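# Open four ring boxes, rings left in place

## Task

Get every one of the four ring boxes open and standing upright on the table, lids open, with each box's ring still seated in its slot.

## Robot and tools

ROBOT. One Doosan M1013 arm with six joints (waist, shoulder, elbow, forearm roll, wrist pitch, wrist roll) carrying a right-handed 16-motor LEAP-style hand with index, middle, ring and thumb. Its base sits at (0, 0, +0.055) m in the scene frame, slightly tilted. In the scene frame the origin is on the table top under the base, +z is up, and +y lies to the left when facing along +x. Three cameras: cam_high, cam_low, cam_wrist (each 672x504). A two-camera stand is beside the table.

HAND POINT. Poses are given for a point just past the index and middle knuckles. In its own axes, +z runs along straight fingers toward the tips, +x runs across the palm away from the thumb, and +y points out of the palm face (the face is at y = -0.062 m). Straight fingertips reach about 0.12 m past the hand point. A rigid mast at the wrist on the palm side can strike objects. Fingertips carry 3 cm rubber caps; the rest is hard plastic.

THE 24-NUMBER ROW (used by both execute_actions and move). All values lie in [-1, 1]. Order: dx, dy, dz, rx, ry, rz, then the sixteen hand numbers index_mcp, index_abd, index_pip, index_dip, middle_mcp, middle_abd, middle_pip, middle_dip, ring_mcp, ring_abd, ring_pip, ring_dip, thumb_cmc, thumb_axl, thumb_mcp, thumb_ipl, then current_limit, speed.
- dx..rz: an offset, not a pose, measured from the Hand target as it stood when the action or move began, along scene-frame axes. 1.0 = 0.6 m for dx, dy, dz and 180 degrees for the rotation vector rx, ry, rz, which turns about the Hand target's position. Repeating the same offset moves further.
- The sixteen hand numbers are absolute goal angles for each hinge, scaled linearly between its two stops. Going toward -1 curls a finger toward the palm (mcp, pip, dip) or swings it sideways away from the thumb (abd). Straight values: mcp +0.75, abd 0.00, pip +0.58, dip +0.70; thumb_cmc +0.71 (thumb flat beside palm; toward -1 brings it in front of the palm), thumb_axl +0.68, thumb_mcp +0.23, thumb_ipl +0.17.
- current_limit: caps every hand motor's current, -1 = 0 mA up to +1 = 550 mA (minimum 11 mA). speed: hinge set-points travel at (speed+1)/2 of 8.5 rad/s. Initial values are +0.4 and -0.6. Whatever was last sent persists, so to keep the hand unchanged, resend the same last eighteen numbers; at the start of a scene, read them from a first result, because 0 is itself a command.

TOOLS.
- execute_actions(actions, cameras): actions is a list of actions; each action is a table of up to 15 rows (one per 1/30 s step, 0.5 s in all); a short table repeats its last row. Every row in an action counts from the same start pose. An empty list returns the state plus all cameras.
- move(target, speed, blend, blocking, cameras): a straight path toward one row or a list of up to 15 rows, all counted from the same Hand target. speed is in m/s (0.002 to 2, default 0.25; turning up to twice that in rad/s), one value or one per target. blend (m) rounds corners between listed targets; 0 stops at each. The whole list has 10 s. blocking=false returns after about 0.5 s while motion continues. Hand numbers of later targets are applied on arrival once things are at rest. The path ignores obstacles.
- wait(seconds 0 to 10), stop() to brake a running move, zoom_image(camera, region [x0,y0,x1,y1] pixels, at most 504 by 504) on the newest image, clear_fault() after a reported torque or force fault, read_manual(section) for licence text, finished_scene(scene 1 or 2) to end the scene irrevocably.

RESULTS. end_effector_position (m) and end_effector_quat_wxyz in the scene frame, velocities in m/s and rad/s, the Hand target (your last command after clipping; your next offsets count from it), Joint positions and Joint torques, and per motor hand_goal, hand_measured, hand_current_ma, hand_state (moving, goal, blocked, overload). A move adds a line: done (within 3 mm and 2 degrees), off_target, moving, held or fault, plus limits=paced or held. Neither done nor off_target tells you about contact. Printed positions may be a few centimetres off.

MOTION NOTES. Each step the command is clipped to within 70 mm and 16 degrees of the measured pose. The hand may settle short of the target; any new action, even all zeros, asks for it again. To release a push, command back past the hand point. Keep paths away from the arm's base, since passing near it can flip the shoulder posture.

AVOID. A torque fault stops the arm when contact torque reaches joint limits (waist/shoulder 316, elbow 148, wrist joints 41.8 N m); a force fault comes at 144 N on any part. The arm is stiff, so aiming even slightly past a firm contact can fault it; approach slowly. Hand motors shut down after 5 s at 495 mA or more. Motors heat when holding loads, reaching far, or pushing at unreachable poses (MOTOR HOT warning, then a 30 to 60 s brake stop). Do not drop, slam or hard-push anything, do not let a ring or box fall or leave the table, and do not hit fixed or heavy things. Loose objects may get a brief external nudge.

Each tool is called after "Emit:" as name(argument=value, ...) on one line, values as JSON.

## Session

Emit:
execute_actions(actions=[])

Scene clock: 0.00 s.
end_effector_position=(+0.8892, -0.2128, +0.1594) hand_goal=(+0.754, +0.000, +0.576, +0.696, +0.754, +0.000, +0.576, +0.696, +0.754, +0.000, +0.576, +0.696, +0.714, +0.678, +0.226, +0.168) hand_measured=(+0.754, +0.000, +0.576, +0.696, +0.754, +0.000, +0.576, +0.696, +0.754, +0.000, +0.576, +0.696, +0.714, +0.678, +0.226, +0.168) hand_current_ma=(+0, +0, +0, +0, +0, +0, +0, +0, +0, +0, +0, +0, +0, +0, +0, +0) hand_state=(goal, goal, goal, goal, goal, goal, goal, goal, goal, goal, goal, goal, goal, goal, goal, goal) hand_current_limit=0.40 hand_speed=-0.60 end_effector_quat_wxyz=(+0.055, +0.107, +0.993, +0.011)
Joint positions: [-0.371 0.679 1.426 0.05 0.933 1.379]
Joint velocities: within noise
Joint torques (N m): no reading
Hand target: +0.8892, -0.2128, +0.1594; +0.055, +0.107, +0.993, +0.011

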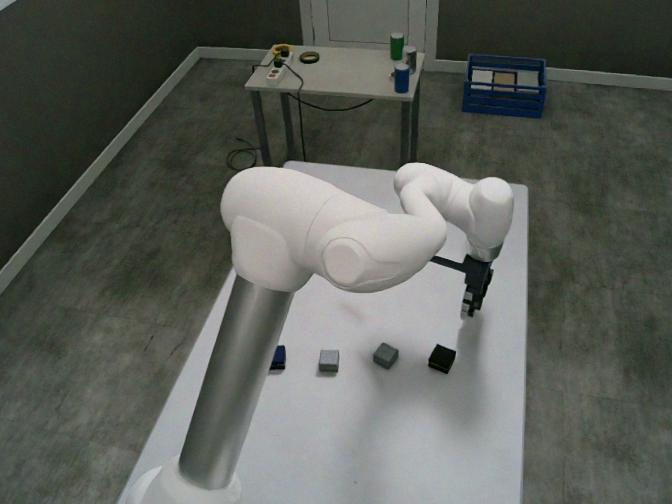

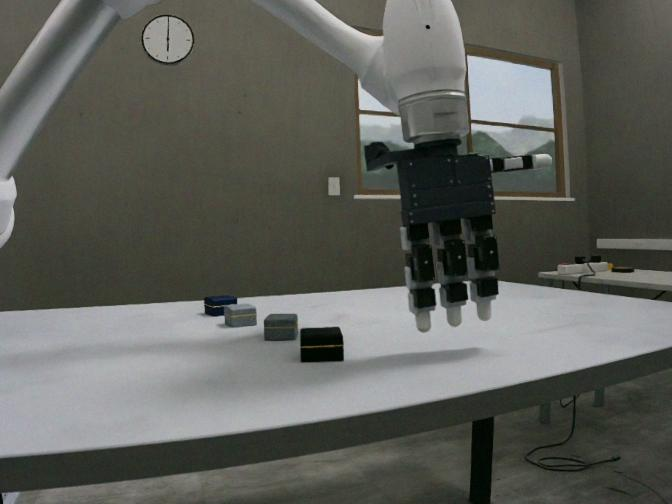

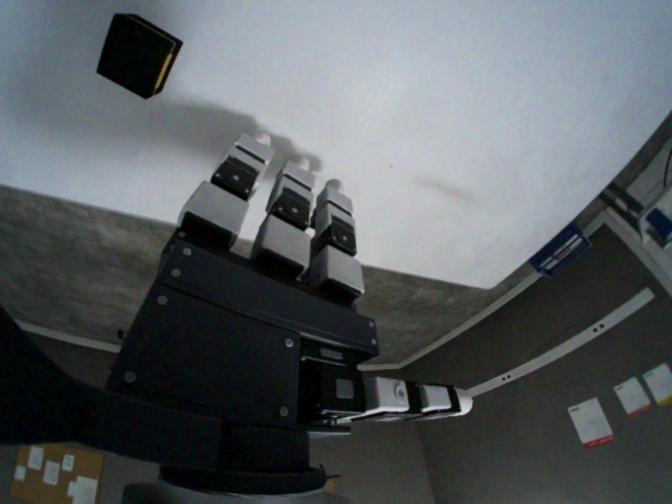

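Emit:
zoom_image(camera="cam_low", region=[190, 280, 360, 375])

Emit:
zoom_image(camera="cam_high", region=[260, 330, 470, 390])

Scaled by 2.965.

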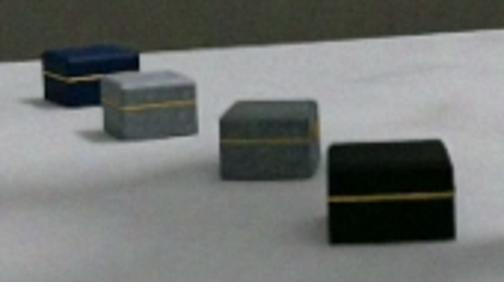

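Scaled by 2.400.

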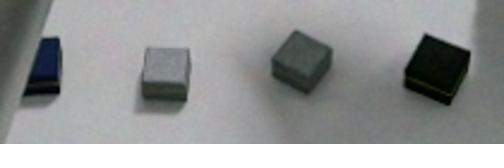

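Emit:
zoom_image(camera="cam_wrist", region=[80, 0, 200, 110])

Emit:
zoom_image(camera="cam_low", region=[255, 305, 355, 370])

Emit:
zoom_image(camera="cam_low", region=[195, 285, 265, 335])

Emit:
zoom_image(camera="cam_high", region=[360, 335, 470, 380])

Emit:
zoom_image(camera="cam_high", region=[260, 335, 350, 380])

Scaled by 4.200 from the camera's 672x504 image, which has a finer 960x720 frame.

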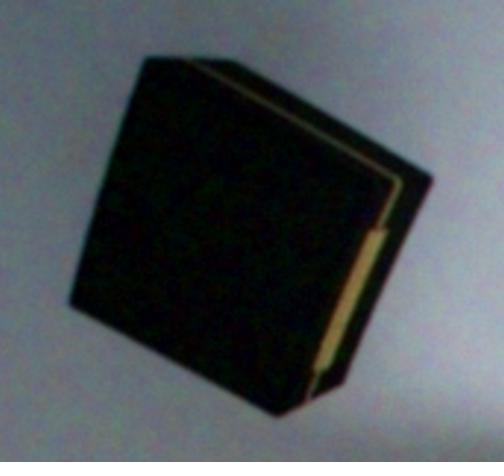

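Scaled by 5.040.

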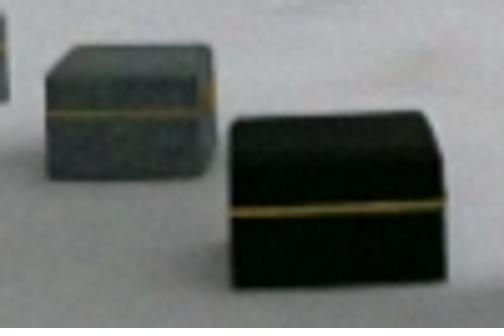

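Scaled by 7.200.

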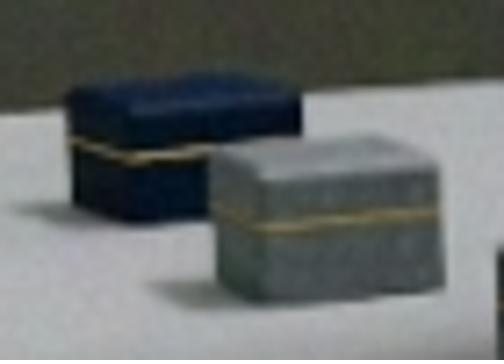

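Scaled by 4.582.

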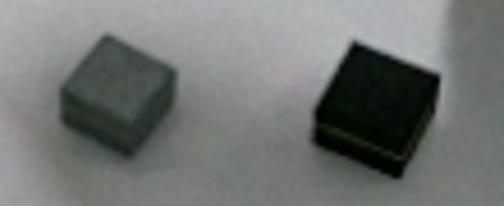

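Scaled by 5.600.

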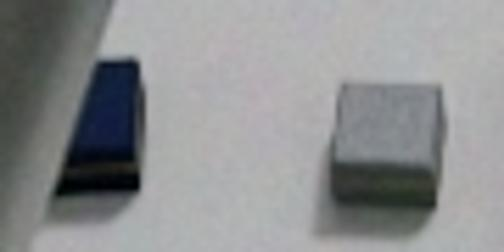

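Emit:
move(target=[-0.2477, -0.1157, 0.0677, 0.0274, 0.0295, -0.5325, 0.754, 0.08, 0.576, 0.696, 0.754, 0.0, -0.88, -0.6, 0.754, -0.08, 0.576, 0.696, 0.714, 0.678, 0.226, 0.168, 0.4, -0.4], speed=0.5, cameras=["all"])

Scene clock: 16.90 s.
end_effector_position=(+0.7405, -0.2823, +0.2001) hand_goal=(+0.754, +0.080, +0.576, +0.696, +0.754, +0.000, -0.880, -0.600, +0.754, -0.080, +0.576, +0.696, +0.714, +0.678, +0.226, +0.168) hand_measured=(+0.754, +0.076, +0.576, +0.696, +0.754, +0.000, -0.872, -0.598, +0.754, -0.076, +0.576, +0.696, +0.714, +0.678, +0.224, +0.168) hand_current_ma=(+0, -3, +0, +0, +0, +0, +8, +2, +0, +2, +0, +0, +0, +0, -2, +0) hand_state=(goal, goal, goal, goal, goal, goal, goal, goal, goal, goal, goal, goal, goal, goal, goal, goal) hand_current_limit=0.40 hand_speed=-0.40 end_effector_quat_wxyz=(+0.000, +0.811, +0.586, +0.000)
Joint positions: [-0.372 0.413 1.774 -0.013 0.952 3.088]
Joint torques (N m): [-1.13 -69.65 -33.88 3.81 -0.5 0.32]
Hand target: +0.7405, -0.2823, +0.2000; +0.000, +0.811, +0.586, +0.000
Off the commanded pose: 0.000 m, 0 deg.
move: done
camera_calibration:
cam_wrist: T_world_to_cam=[[0.326584, -0.944404, 0.0380031, -0.483885], [-0.682725, -0.207906, 0.700472, 0.266105], [-0.653628, -0.254709, -0.712667, 0.67529], [0, 0, 0, 1]] pos_world=[0.781094, -0.229655, 0.313247]

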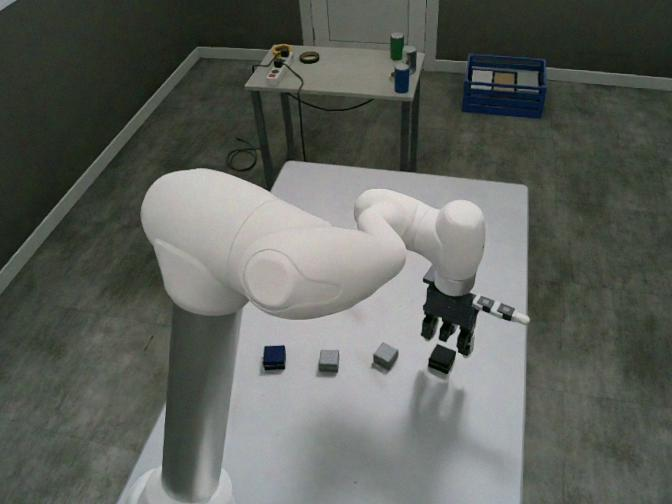

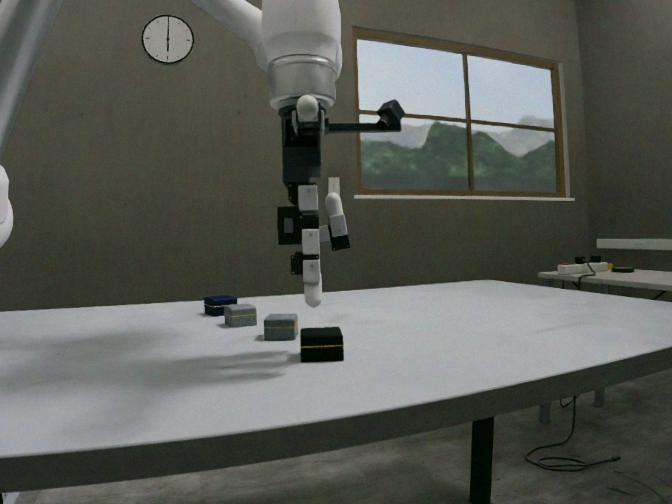

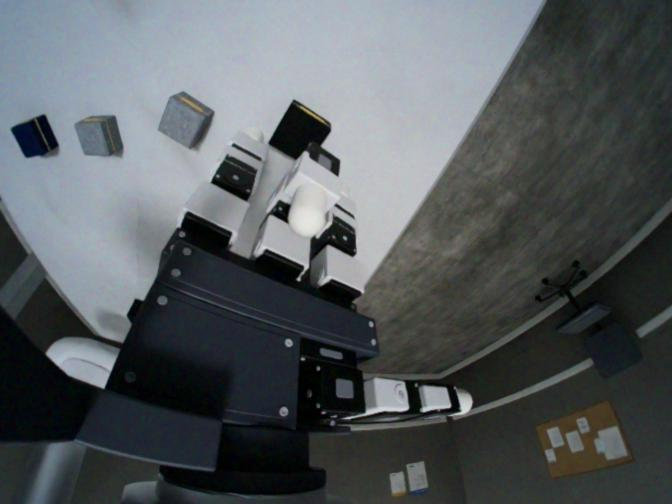

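Emit:
zoom_image(camera="cam_wrist", region=[0, 80, 230, 180])

Emit:
zoom_image(camera="cam_wrist", region=[220, 80, 380, 240])

Emit:
zoom_image(camera="cam_low", region=[190, 260, 370, 380])

Emit:
zoom_image(camera="cam_high", region=[250, 270, 490, 390])

Scaled by 2.191 from the camera's 672x504 image, which has a finer 960x720 frame.

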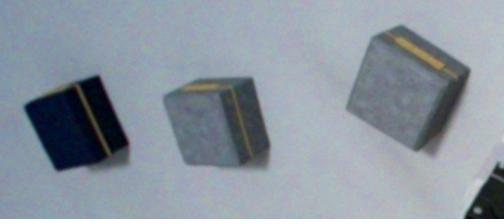

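Scaled by 3.150 from the camera's 672x504 image, which has a finer 960x720 frame.

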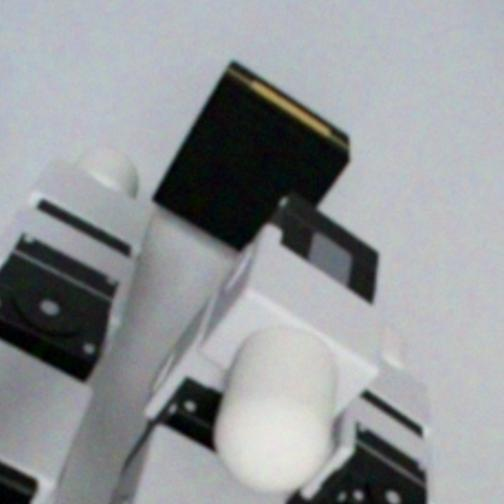

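Scaled by 2.800.

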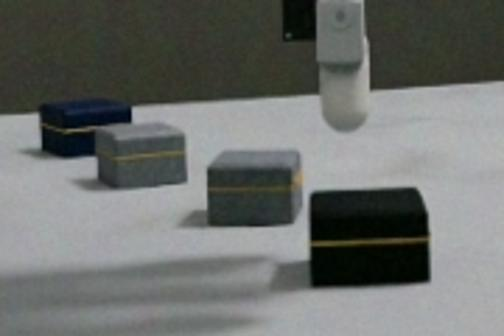

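Scaled by 2.100.

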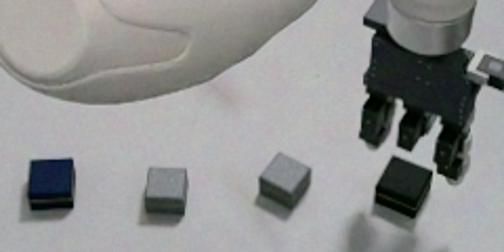

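Emit:
move(target=[[-0.0097, 0.0222, 0.0, 0,0,0, 0.754, 0.08, 0.576, 0.696, 0.754, 0.0, -0.88, -0.6, 0.754, -0.08, 0.576, 0.696, 0.714, 0.678, 0.226, 0.168, 0.4, -0.6],[-0.0097, 0.0222, -0.0972, 0,0,0, 0.754, 0.08, 0.576, 0.696, 0.754, 0.0, -0.88, -0.6, 0.754, -0.08, 0.576, 0.696, 0.714, 0.678, 0.226, 0.168, 0.4, -0.6],[-0.0097, 0.0222, -0.0972, 0,0,0, 0.754, -0.13, 0.576, 0.696, 0.754, 0.0, -0.88, -0.6, 0.754, 0.13, 0.576, 0.696, 0.714, 0.678, 0.226, 0.168, 0.4, -0.85]], speed=[0.2, 0.2, 0.1], blend=[0.01, 0, 0], cameras=["all"])

Emit:
zoom_image(camera="cam_low", region=[260, 280, 380, 370])

Emit:
zoom_image(camera="cam_wrist", region=[200, 80, 380, 260])

Scene clock: 28.03 s.
end_effector_position=(+0.7347, -0.2689, +0.1417) hand_goal=(+0.754, -0.130, +0.576, +0.696, +0.754, +0.000, -0.880, -0.600, +0.754, +0.130, +0.576, +0.696, +0.714, +0.678, +0.226, +0.168) hand_measured=(+0.754, -0.076, +0.576, +0.696, +0.754, +0.000, -0.874, -0.598, +0.754, +0.080, +0.576, +0.696, +0.714, +0.678, +0.224, +0.168) hand_current_ma=(+0, +108, +0, +0, +0, +0, +7, +2, +0, -97, +0, +0, +0, +0, -3, +0) hand_state=(goal, blocked, goal, goal, goal, goal, goal, goal, goal, blocked, goal, goal, goal, goal, goal, goal) hand_current_limit=0.40 hand_speed=-0.85 end_effector_quat_wxyz=(+0.000, +0.811, +0.586, +0.000)
Joint positions: [-0.358 0.46 1.831 -0.014 0.847 3.104]
Joint torques (N m): [-1.88 -71.41 -31.42 3.5 -0.56 0.37]
Hand target: +0.7347, -0.2689, +0.1417; +0.000, +0.811, +0.586, +0.000
Off the commanded pose: 0.000 m, 0 deg.
move: done; blend cut to 0.0073 m at target 1
camera_calibration:
cam_wrist: T_world_to_cam=[[0.326612, -0.944401, 0.0378438, -0.46719], [-0.682696, -0.208035, 0.700463, 0.305769], [-0.653645, -0.254615, -0.712685, 0.633305], [0, 0, 0, 1]] pos_world=[0.775294, -0.216355, 0.254847]

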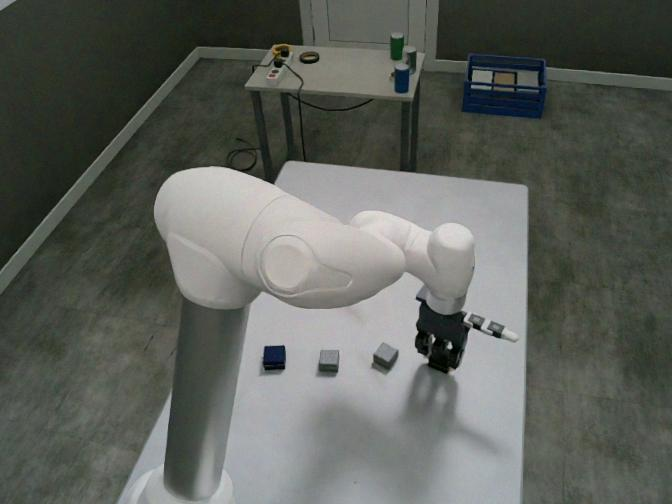

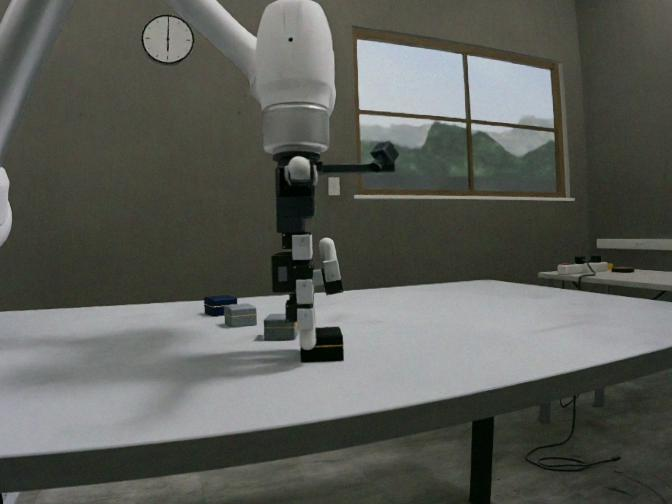

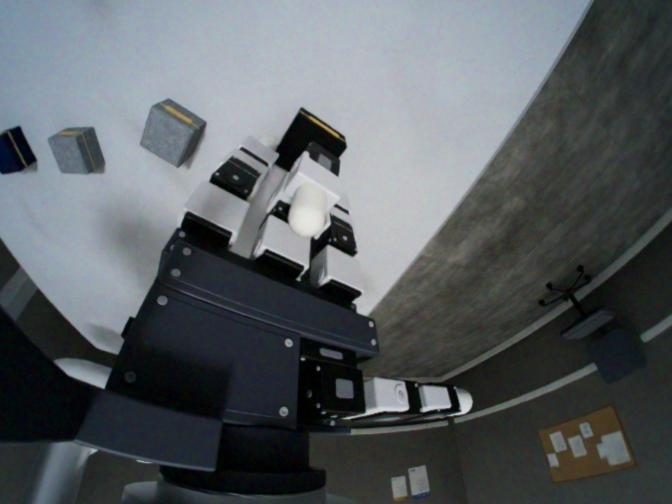

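Scaled by 4.200.

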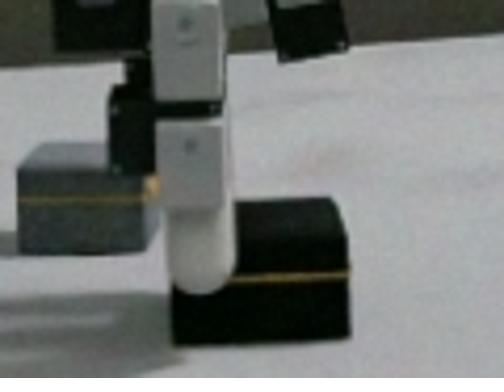

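Scaled by 2.800 from the camera's 672x504 image, which has a finer 960x720 frame.

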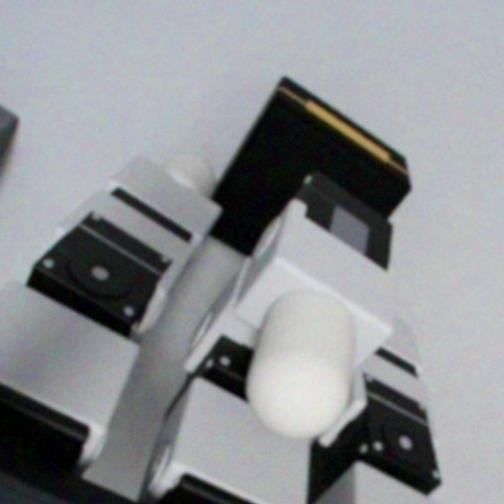

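Emit:
move(target=[[0,0,0, 0,0,0, 0.754, -0.2, 0.576, 0.696, 0.754, 0.0, -0.88, -0.6, 0.754, 0.2, 0.576, 0.696, 0.714, 0.678, 0.226, 0.168, 0.4, -0.85],[0.004,-0.0013,0.0127, 0,0,0, 0.754, -0.2, 0.576, 0.696, 0.754, 0.0, -0.88, -0.6, 0.754, 0.2, 0.576, 0.696, 0.714, 0.678, 0.226, 0.168, 0.4, -0.85],[0.01,-0.0032,0.0245, 0,0,0, 0.754, -0.2, 0.576, 0.696, 0.754, 0.0, -0.88, -0.6, 0.754, 0.2, 0.576, 0.696, 0.714, 0.678, 0.226, 0.168, 0.4, -0.85],[0.0275,-0.0089,0.044, 0,0,0, 0.754, -0.2, 0.576, 0.696, 0.754, 0.0, -0.88, -0.6, 0.754, 0.2, 0.576, 0.696, 0.714, 0.678, 0.226, 0.168, 0.4, -0.85]], speed=0.06, blend=[0, 0.004, 0.004, 0], cameras=["cam_low", "cam_wrist"])

Emit:
zoom_image(camera="cam_low", region=[260, 280, 380, 370])

Emit:
zoom_image(camera="cam_wrist", region=[200, 80, 380, 260])

Scene clock: 30.97 s.
end_effector_position=(+0.7512, -0.2743, +0.1681) hand_goal=(+0.754, -0.200, +0.576, +0.696, +0.754, +0.000, -0.880, -0.600, +0.754, +0.200, +0.576, +0.696, +0.714, +0.678, +0.226, +0.168) hand_measured=(+0.754, -0.078, +0.576, +0.696, +0.754, +0.000, -0.874, -0.598, +0.754, +0.088, +0.576, +0.696, +0.714, +0.678, +0.224, +0.168) hand_current_ma=(+0, +339, +0, +0, +0, +0, +7, +2, +0, -299, +0, +0, +0, +0, -3, +0) hand_state=(goal, blocked, goal, goal, goal, goal, goal, goal, goal, blocked, goal, goal, goal, goal, goal, goal) hand_current_limit=0.40 hand_speed=-0.85 end_effector_quat_wxyz=(+0.000, +0.811, +0.586, +0.000)
Joint positions: [-0.357 0.455 1.779 -0.013 0.905 3.105]
Joint torques (N m): [-1.75 -72.81 -32.4 3.79 -0.47 0.38]
Hand target: +0.7512, -0.2743, +0.1681; +0.000, +0.811, +0.586, +0.000
Off the commanded pose: 0.000 m, 0 deg.
move: done
camera_calibration:
cam_wrist: T_world_to_cam=[[0.326612, -0.944401, 0.0378438, -0.478584], [-0.682696, -0.208035, 0.700463, 0.297439], [-0.653645, -0.254615, -0.712685, 0.661556], [0, 0, 0, 1]] pos_world=[0.791794, -0.221655, 0.281247]
Images, in order (width x height): cam_low 672x504, cam_wrist 672x504.

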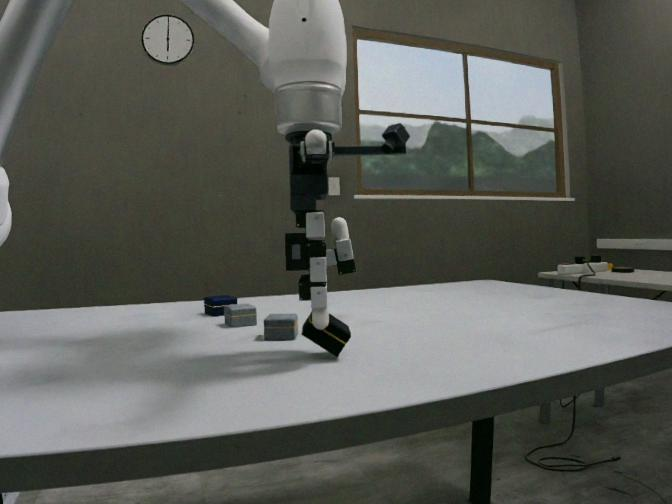

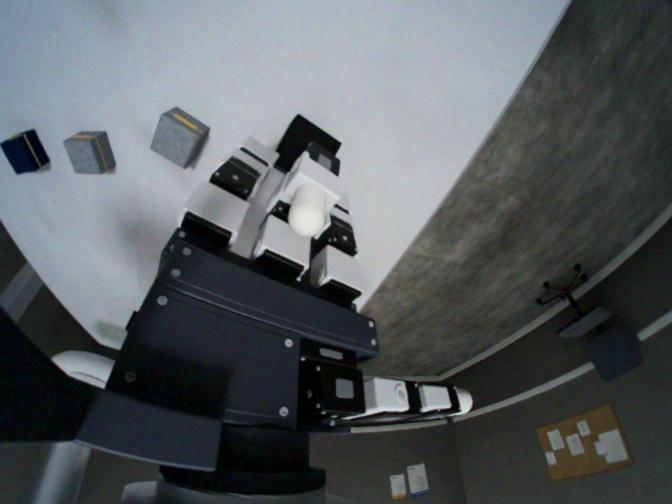

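Scaled by 4.200.

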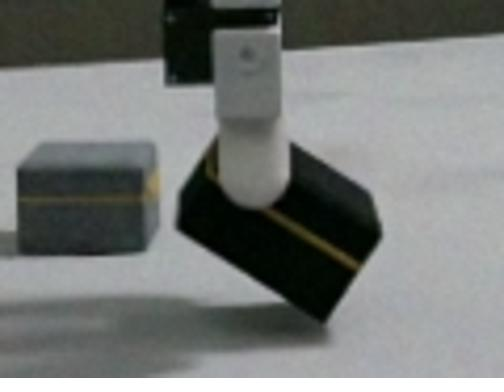

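Scaled by 2.800 from the camera's 672x504 image, which has a finer 960x720 frame.

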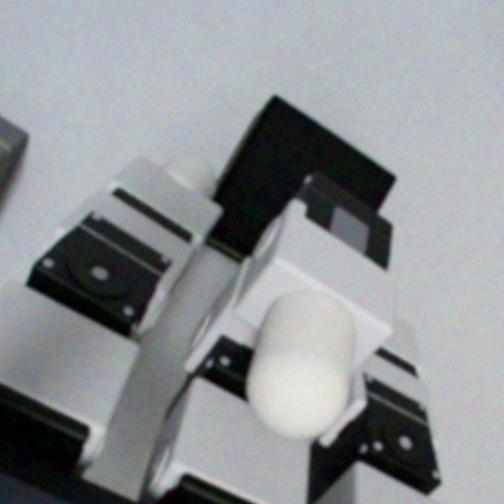

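Emit:
move(target=[[-0.0175,0.0057,-0.0195, 0,0,0, 0.754, -0.2, 0.576, 0.696, 0.754, 0.0, -0.88, -0.6, 0.754, 0.2, 0.576, 0.696, 0.714, 0.678, 0.226, 0.168, 0.4, -0.7],[-0.0235,0.0075,-0.0313, 0,0,0, 0.754, -0.2, 0.576, 0.696, 0.754, 0.0, -0.88, -0.6, 0.754, 0.2, 0.576, 0.696, 0.714, 0.678, 0.226, 0.168, 0.4, -0.7],[-0.0275,0.009,-0.044, 0,0,0, 0.754, -0.2, 0.576, 0.696, 0.754, 0.0, -0.88, -0.6, 0.754, 0.2, 0.576, 0.696, 0.714, 0.678, 0.226, 0.168, 0.4, -0.7],[-0.0275,0.009,-0.044, 0,0,0, 0.754, 0.08, 0.576, 0.696, 0.754, 0.0, -0.88, -0.6, 0.754, -0.08, 0.576, 0.696, 0.714, 0.678, 0.226, 0.168, 0.4, -0.7],[-0.0275,0.009,0.0532, 0,0,0, 0.754, 0.08, 0.576, 0.696, 0.754, 0.0, -0.88, -0.6, 0.754, -0.08, 0.576, 0.696, 0.714, 0.678, 0.226, 0.168, 0.4, -0.7],[-0.1443,0.0475,0.0198, 0,0,0, 0.4795, 0.08, 0.4307, 0.2609, 0.974, 0.0, -0.1474, -0.0072, 0.4795, -0.08, 0.4307, 0.2609, 0.714, 0.678, 0.226, 0.168, 0.4, -0.5]], speed=[0.08, 0.08, 0.08, 0.1, 0.3, 0.3], blend=[0.004, 0.004, 0, 0, 0.03, 0], cameras=["all"])

Emit:
zoom_image(camera="cam_wrist", region=[200, 60, 380, 260])

Emit:
zoom_image(camera="cam_low", region=[240, 260, 360, 370])

Scene clock: 67.37 s.
end_effector_position=(+0.6646, -0.2458, +0.1800) hand_goal=(+0.480, +0.080, +0.430, +0.260, +0.974, +0.000, -0.148, -0.008, +0.480, -0.080, +0.430, +0.260, +0.714, +0.678, +0.226, +0.168) hand_measured=(+0.486, +0.076, +0.434, +0.264, +0.970, +0.000, -0.150, -0.010, +0.486, -0.076, +0.434, +0.264, +0.714, +0.678, +0.224, +0.168) hand_current_ma=(+8, -3, +3, +3, -4, +0, -1, -2, +7, +3, +3, +3, +0, +0, -3, +0) hand_state=(goal, goal, goal, goal, goal, goal, goal, goal, goal, goal, goal, goal, goal, goal, goal, goal) hand_current_limit=0.40 hand_speed=-0.50 end_effector_quat_wxyz=(+0.000, +0.811, +0.586, +0.000)
Joint positions: [-0.363 0.323 1.956 -0.014 0.86 3.099]
Joint torques (N m): [-1.7 -59.51 -31.36 3.6 -0.51 0.37]
Hand target: +0.6646, -0.2458, +0.1800; +0.000, +0.811, +0.586, +0.000
Off the commanded pose: 0.000 m, 0 deg.
move: done; blend cut to 0.0292 m at target 5
camera_calibration:
cam_wrist: T_world_to_cam=[[0.326545, -0.944421, 0.0379126, -0.423811], [-0.682728, -0.207942, 0.700459, 0.235953], [-0.653644, -0.254615, -0.712685, 0.620687], [0, 0, 0, 1]] pos_world=[0.705194, -0.193155, 0.293147]

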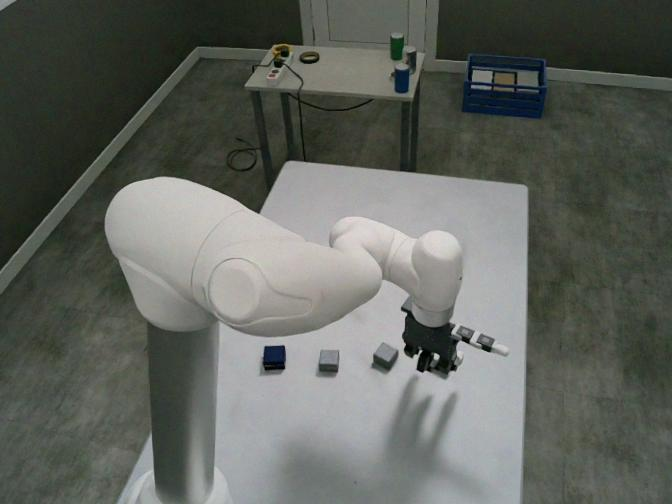

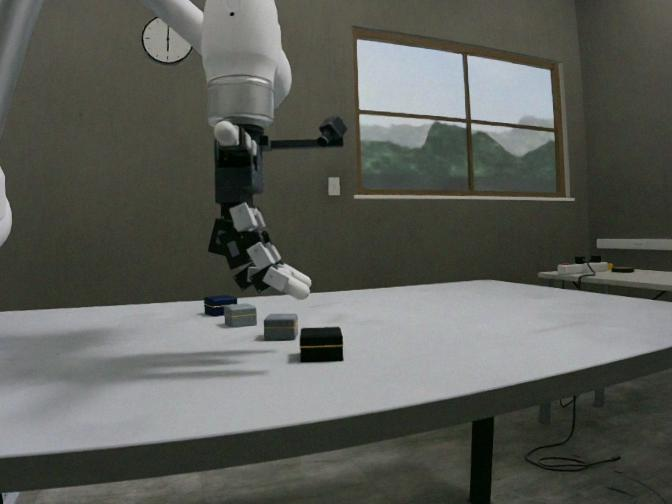

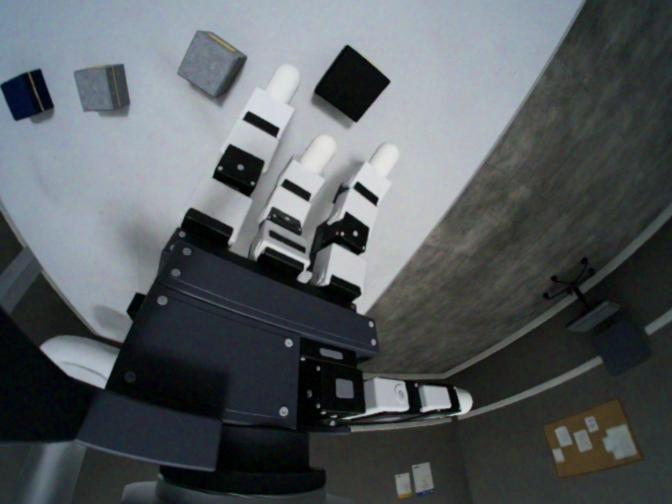

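Scaled by 2.520 from the camera's 672x504 image, which has a finer 960x720 frame.

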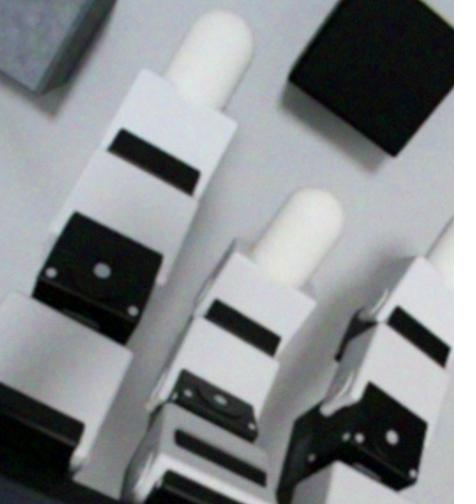

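Scaled by 4.200.

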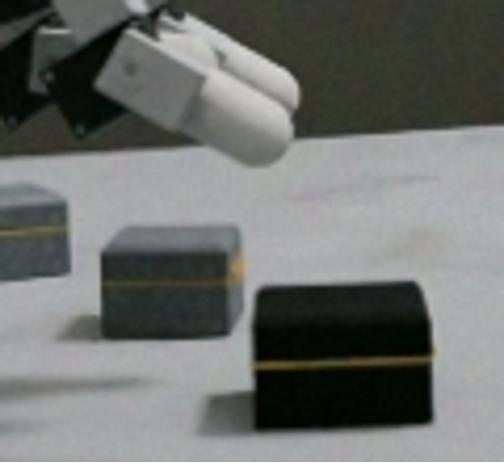

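Emit:
move(target=[[0,0,-0.138, 0,0,0, 0.4795, 0.08, 0.4307, 0.2609, 0.974, 0.0, -0.1474, -0.0072, 0.4795, -0.08, 0.4307, 0.2609, 0.714, 0.678, 0.226, 0.168, 0.4, -0.5],[0,0,-0.138, 0,0,0, 0.4795, -0.2, 0.4307, 0.2609, 0.974, 0.0, -0.1474, -0.0072, 0.4795, 0.2, 0.4307, 0.2609, 0.714, 0.678, 0.226, 0.168, 0.4, -0.85],[0,0,-0.138, 0,0,0, 0.4795, -0.2, 0.4307, 0.2609, 0.7877, 0.0, -0.1869, 0.3304, 0.4795, 0.2, 0.4307, 0.2609, 0.714, 0.678, 0.226, 0.168, 0.4, -0.85]], speed=[0.2, 0.1, 0.1], cameras=["cam_low", "cam_wrist"])

Emit:
zoom_image(camera="cam_wrist", region=[200, 60, 420, 260])

Emit:
zoom_image(camera="cam_low", region=[240, 260, 360, 370])

Scene clock: 72.23 s.
end_effector_position=(+0.6646, -0.2458, +0.0972) hand_goal=(+0.480, -0.200, +0.430, +0.260, +0.788, +0.000, -0.186, +0.330, +0.480, +0.200, +0.430, +0.260, +0.714, +0.678, +0.226, +0.168) hand_measured=(+0.466, -0.086, +0.426, +0.262, +0.822, +0.000, -0.200, +0.306, +0.466, +0.098, +0.424, +0.260, +0.714, +0.678, +0.224, +0.168) hand_current_ma=(-23, +303, -5, +1, +72, +0, -21, -42, -20, -261, -6, +0, +0, +0, -3, +0) hand_state=(goal, blocked, goal, goal, blocked, goal, goal, blocked, goal, blocked, goal, goal, goal, goal, goal, goal) hand_current_limit=0.40 hand_speed=-0.85 end_effector_quat_wxyz=(+0.000, +0.811, +0.586, +0.000)
Joint positions: [-0.365 0.426 2.003 -0.016 0.71 3.101]
Joint torques (N m): [-1.81 -64.58 -26.84 3.13 -0.4 0.38]
Hand target: +0.6646, -0.2458, +0.0972; +0.000, +0.811, +0.586, +0.000
Off the commanded pose: 0.000 m, 0 deg.
move: done
camera_calibration:
cam_wrist: T_world_to_cam=[[0.326548, -0.94442, 0.03791, -0.420673], [-0.682727, -0.207946, 0.700459, 0.29395], [-0.653644, -0.254615, -0.712685, 0.561677], [0, 0, 0, 1]] pos_world=[0.705194, -0.193155, 0.210347]
Images, in order (width x height): cam_low 672x504, cam_wrist 672x504.

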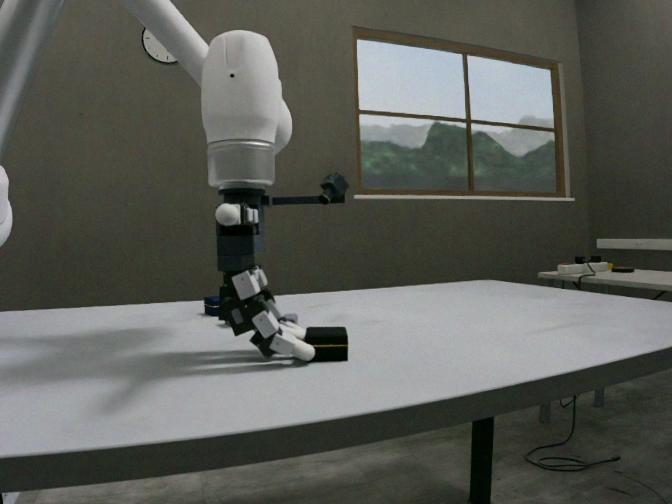

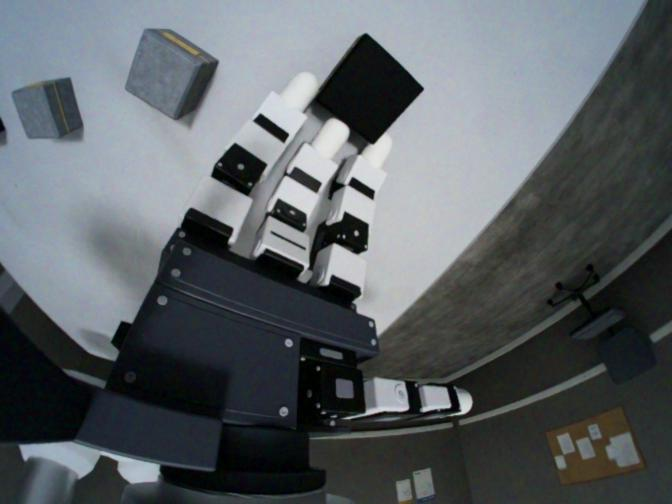

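Scaled by 2.291 from the camera's 672x504 image, which has a finer 960x720 frame.

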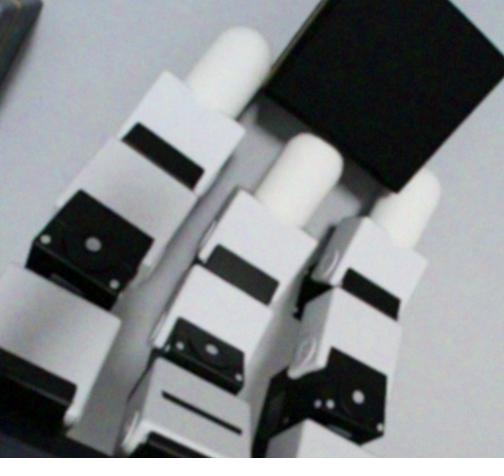

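Scaled by 4.200.

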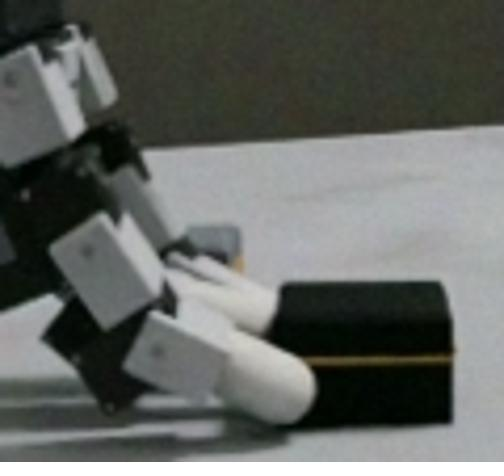

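Emit:
move(target=[0,0,0, 0,0,0, 0.4795, -0.22, 0.4307, 0.2609, 0.785, 0.0, -0.4219, 0.3493, 0.4795, 0.22, 0.4307, 0.2609, 0.714, 0.678, 0.226, 0.168, 0.4, -0.9], cameras=["cam_low", "cam_wrist"])

Emit:
zoom_image(camera="cam_wrist", region=[200, 20, 440, 220])

Emit:
zoom_image(camera="cam_low", region=[240, 260, 360, 370])

Scene clock: 74.30 s.
end_effector_position=(+0.6646, -0.2458, +0.0972) hand_goal=(+0.480, -0.220, +0.430, +0.260, +0.786, +0.000, -0.422, +0.350, +0.480, +0.220, +0.430, +0.260, +0.714, +0.678, +0.226, +0.168) hand_measured=(+0.456, -0.088, +0.416, +0.256, +0.826, +0.000, -0.398, +0.354, +0.458, +0.100, +0.416, +0.254, +0.714, +0.678, +0.224, +0.168) hand_current_ma=(-48, +378, -18, -5, +96, +0, +42, +4, -43, -327, -21, -5, +0, +0, -3, +0) hand_state=(blocked, blocked, goal, goal, blocked, goal, blocked, goal, blocked, blocked, goal, goal, goal, goal, goal, goal) hand_current_limit=0.40 hand_speed=-0.90 end_effector_quat_wxyz=(+0.000, +0.811, +0.586, +0.000)
Joint positions: [-0.365 0.426 2.003 -0.016 0.71 3.101]
Joint torques (N m): [-1.67 -63.86 -26.67 3.17 -0.46 0.36]
Hand target: +0.6646, -0.2458, +0.0972; +0.000, +0.811, +0.586, +0.000
Off the commanded pose: 0.000 m, 0 deg.
move: done
camera_calibration:
cam_wrist: T_world_to_cam=[[0.326612, -0.944401, 0.0378438, -0.4207], [-0.682696, -0.208035, 0.700463, 0.293909], [-0.653645, -0.254615, -0.712685, 0.561677], [0, 0, 0, 1]] pos_world=[0.705194, -0.193155, 0.210347]
Images, in order (width x height): cam_low 672x504, cam_wrist 672x504.

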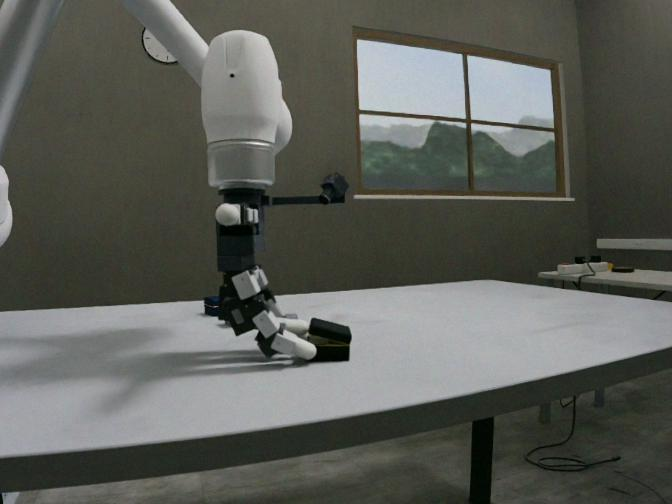

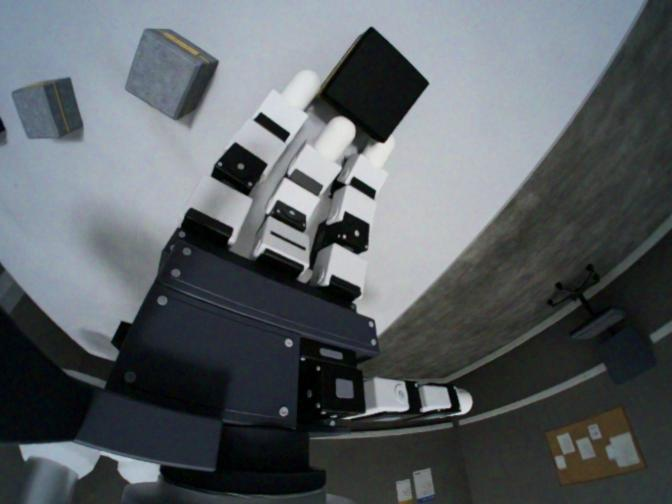

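Scaled by 2.100 from the camera's 672x504 image, which has a finer 960x720 frame.

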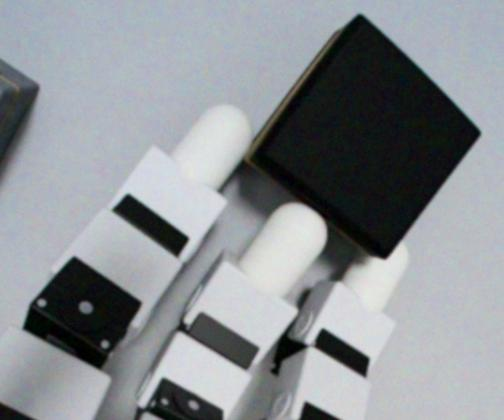

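Scaled by 4.200.

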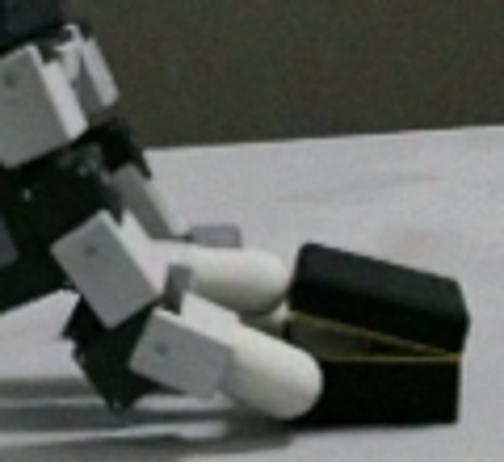

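Emit:
move(target=[0,0,0, 0,0,0, 0.4795, -0.24, 0.4307, 0.2609, 0.6425, 0.0, -0.3577, 0.3638, 0.4795, 0.24, 0.4307, 0.2609, 0.714, 0.678, 0.226, 0.168, 0.4, -0.9], cameras=["cam_low", "cam_wrist"])

Emit:
zoom_image(camera="cam_wrist", region=[200, 20, 440, 220])

Emit:
zoom_image(camera="cam_low", region=[240, 260, 360, 370])

Scene clock: 77.97 s.
end_effector_position=(+0.6646, -0.2458, +0.0972) hand_goal=(+0.480, -0.240, +0.430, +0.260, +0.642, +0.000, -0.358, +0.364, +0.480, +0.240, +0.430, +0.260, +0.714, +0.678, +0.226, +0.168) hand_measured=(+0.446, -0.088, +0.412, +0.254, +0.800, +0.000, -0.346, +0.362, +0.448, +0.102, +0.410, +0.252, +0.714, +0.678, +0.224, +0.168) hand_current_ma=(-76, +385, -28, -7, +385, +0, +18, -1, -68, -385, -32, -8, +0, +0, -3, +0) hand_state=(blocked, blocked, goal, goal, blocked, goal, goal, goal, blocked, blocked, goal, goal, goal, goal, goal, goal) hand_current_limit=0.40 hand_speed=-0.90 end_effector_quat_wxyz=(+0.000, +0.811, +0.586, +0.000)
Joint positions: [-0.365 0.426 2.003 -0.016 0.71 3.101]
Joint torques (N m): [-1.95 -63.31 -27.04 3.15 -0.61 0.39]
Hand target: +0.6646, -0.2458, +0.0972; +0.000, +0.811, +0.586, +0.000
Off the commanded pose: 0.000 m, 0 deg.
move: done
camera_calibration:
cam_wrist: T_world_to_cam=[[0.326612, -0.944401, 0.0378438, -0.4207], [-0.682696, -0.208035, 0.700463, 0.293909], [-0.653645, -0.254615, -0.712685, 0.561677], [0, 0, 0, 1]] pos_world=[0.705194, -0.193155, 0.210347]
Images, in order (width x height): cam_low 672x504, cam_wrist 672x504.

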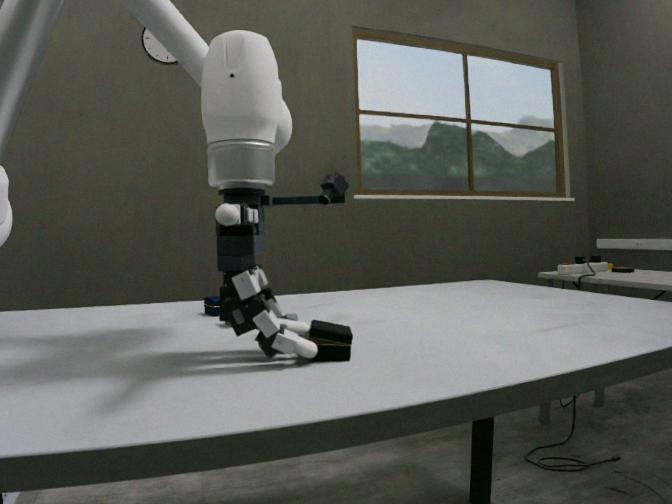

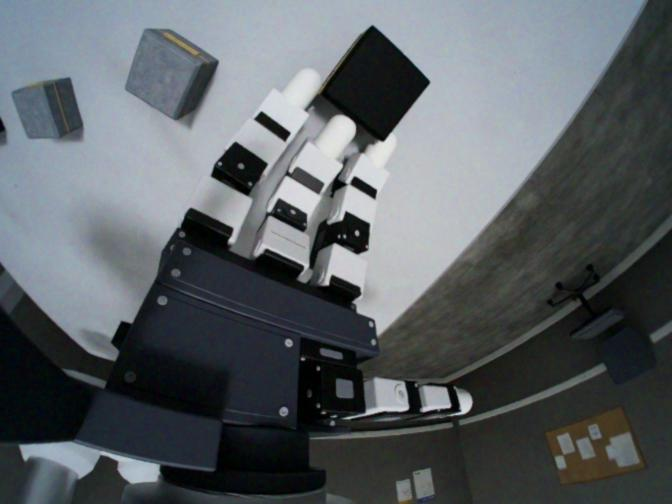

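Scaled by 2.100 from the camera's 672x504 image, which has a finer 960x720 frame.

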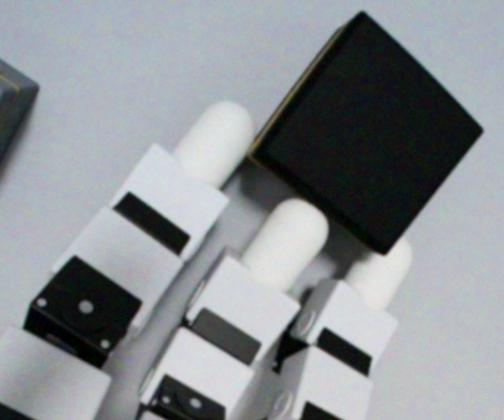

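Scaled by 4.200.

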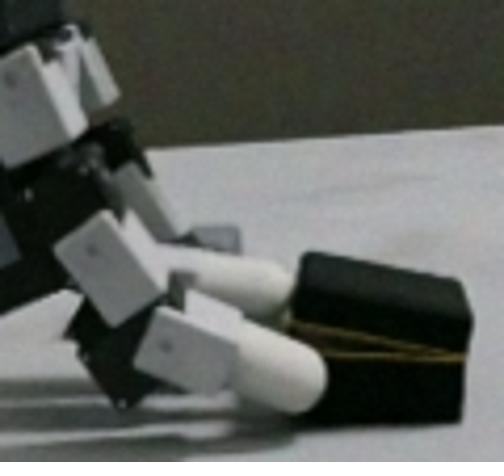

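Emit:
move(target=[0,0,0, 0,0,0, 0.4795, -0.24, 0.4307, 0.2609, 0.66, 0.0, -0.562, 0.246, 0.4795, 0.24, 0.4307, 0.2609, 0.714, 0.678, 0.226, 0.168, 0.4, -0.9], cameras=["cam_low", "cam_wrist"])

Emit:
zoom_image(camera="cam_wrist", region=[200, 20, 440, 220])

Emit:
zoom_image(camera="cam_low", region=[240, 260, 360, 370])

Scene clock: 81.03 s.
end_effector_position=(+0.6646, -0.2458, +0.0972) hand_goal=(+0.480, -0.240, +0.430, +0.260, +0.660, +0.000, -0.562, +0.246, +0.480, +0.240, +0.430, +0.260, +0.714, +0.678, +0.226, +0.168) hand_measured=(+0.480, -0.088, +0.424, +0.254, +0.666, +0.000, -0.554, +0.250, +0.480, +0.104, +0.424, +0.254, +0.714, +0.678, +0.224, +0.168) hand_current_ma=(+0, +385, -5, -6, +8, +0, +9, +3, +0, -385, -5, -7, +0, +0, -3, +0) hand_state=(goal, blocked, goal, goal, goal, goal, goal, goal, goal, blocked, goal, goal, goal, goal, goal, goal) hand_current_limit=0.40 hand_speed=-0.90 end_effector_quat_wxyz=(+0.000, +0.811, +0.586, +0.000)
Joint positions: [-0.365 0.426 2.003 -0.016 0.71 3.101]
Joint torques (N m): [-1.39 -64.98 -27.28 3.2 -0.55 0.34]
Hand target: +0.6646, -0.2458, +0.0972; +0.000, +0.811, +0.586, +0.000
Off the commanded pose: 0.000 m, 0 deg.
move: done
camera_calibration:
cam_wrist: T_world_to_cam=[[0.326612, -0.944401, 0.0378438, -0.4207], [-0.682696, -0.208035, 0.700463, 0.293909], [-0.653645, -0.254615, -0.712685, 0.561677], [0, 0, 0, 1]] pos_world=[0.705194, -0.193155, 0.210347]
Images, in order (width x height): cam_low 672x504, cam_wrist 672x504.

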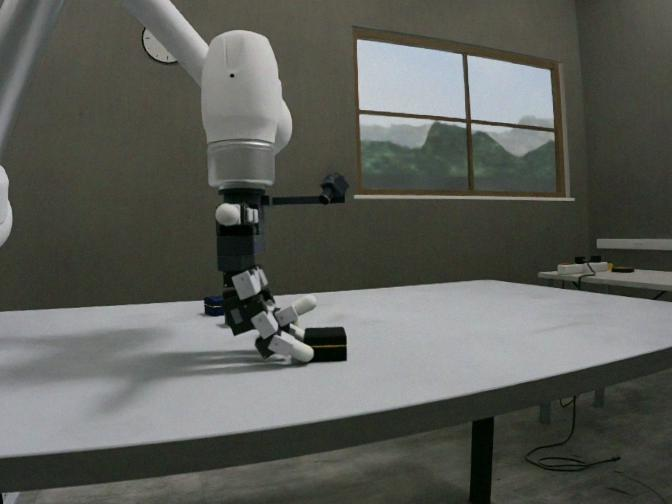

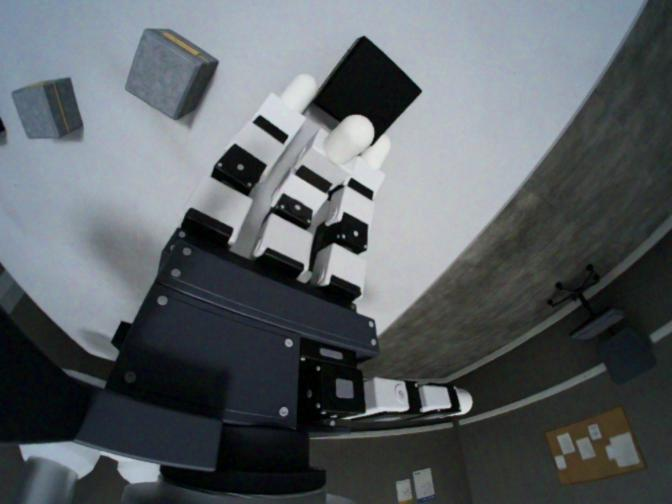

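Scaled by 2.100 from the camera's 672x504 image, which has a finer 960x720 frame.

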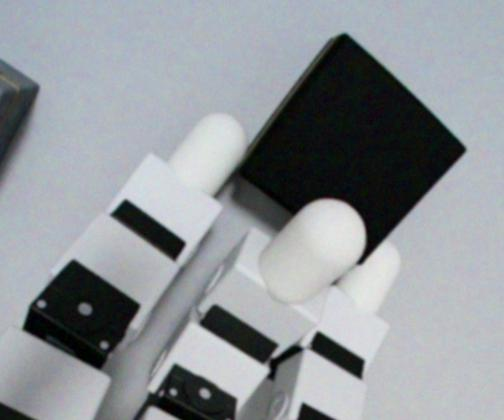

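Scaled by 4.200.

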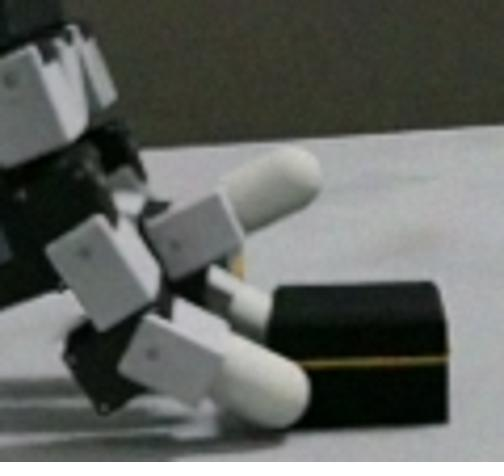

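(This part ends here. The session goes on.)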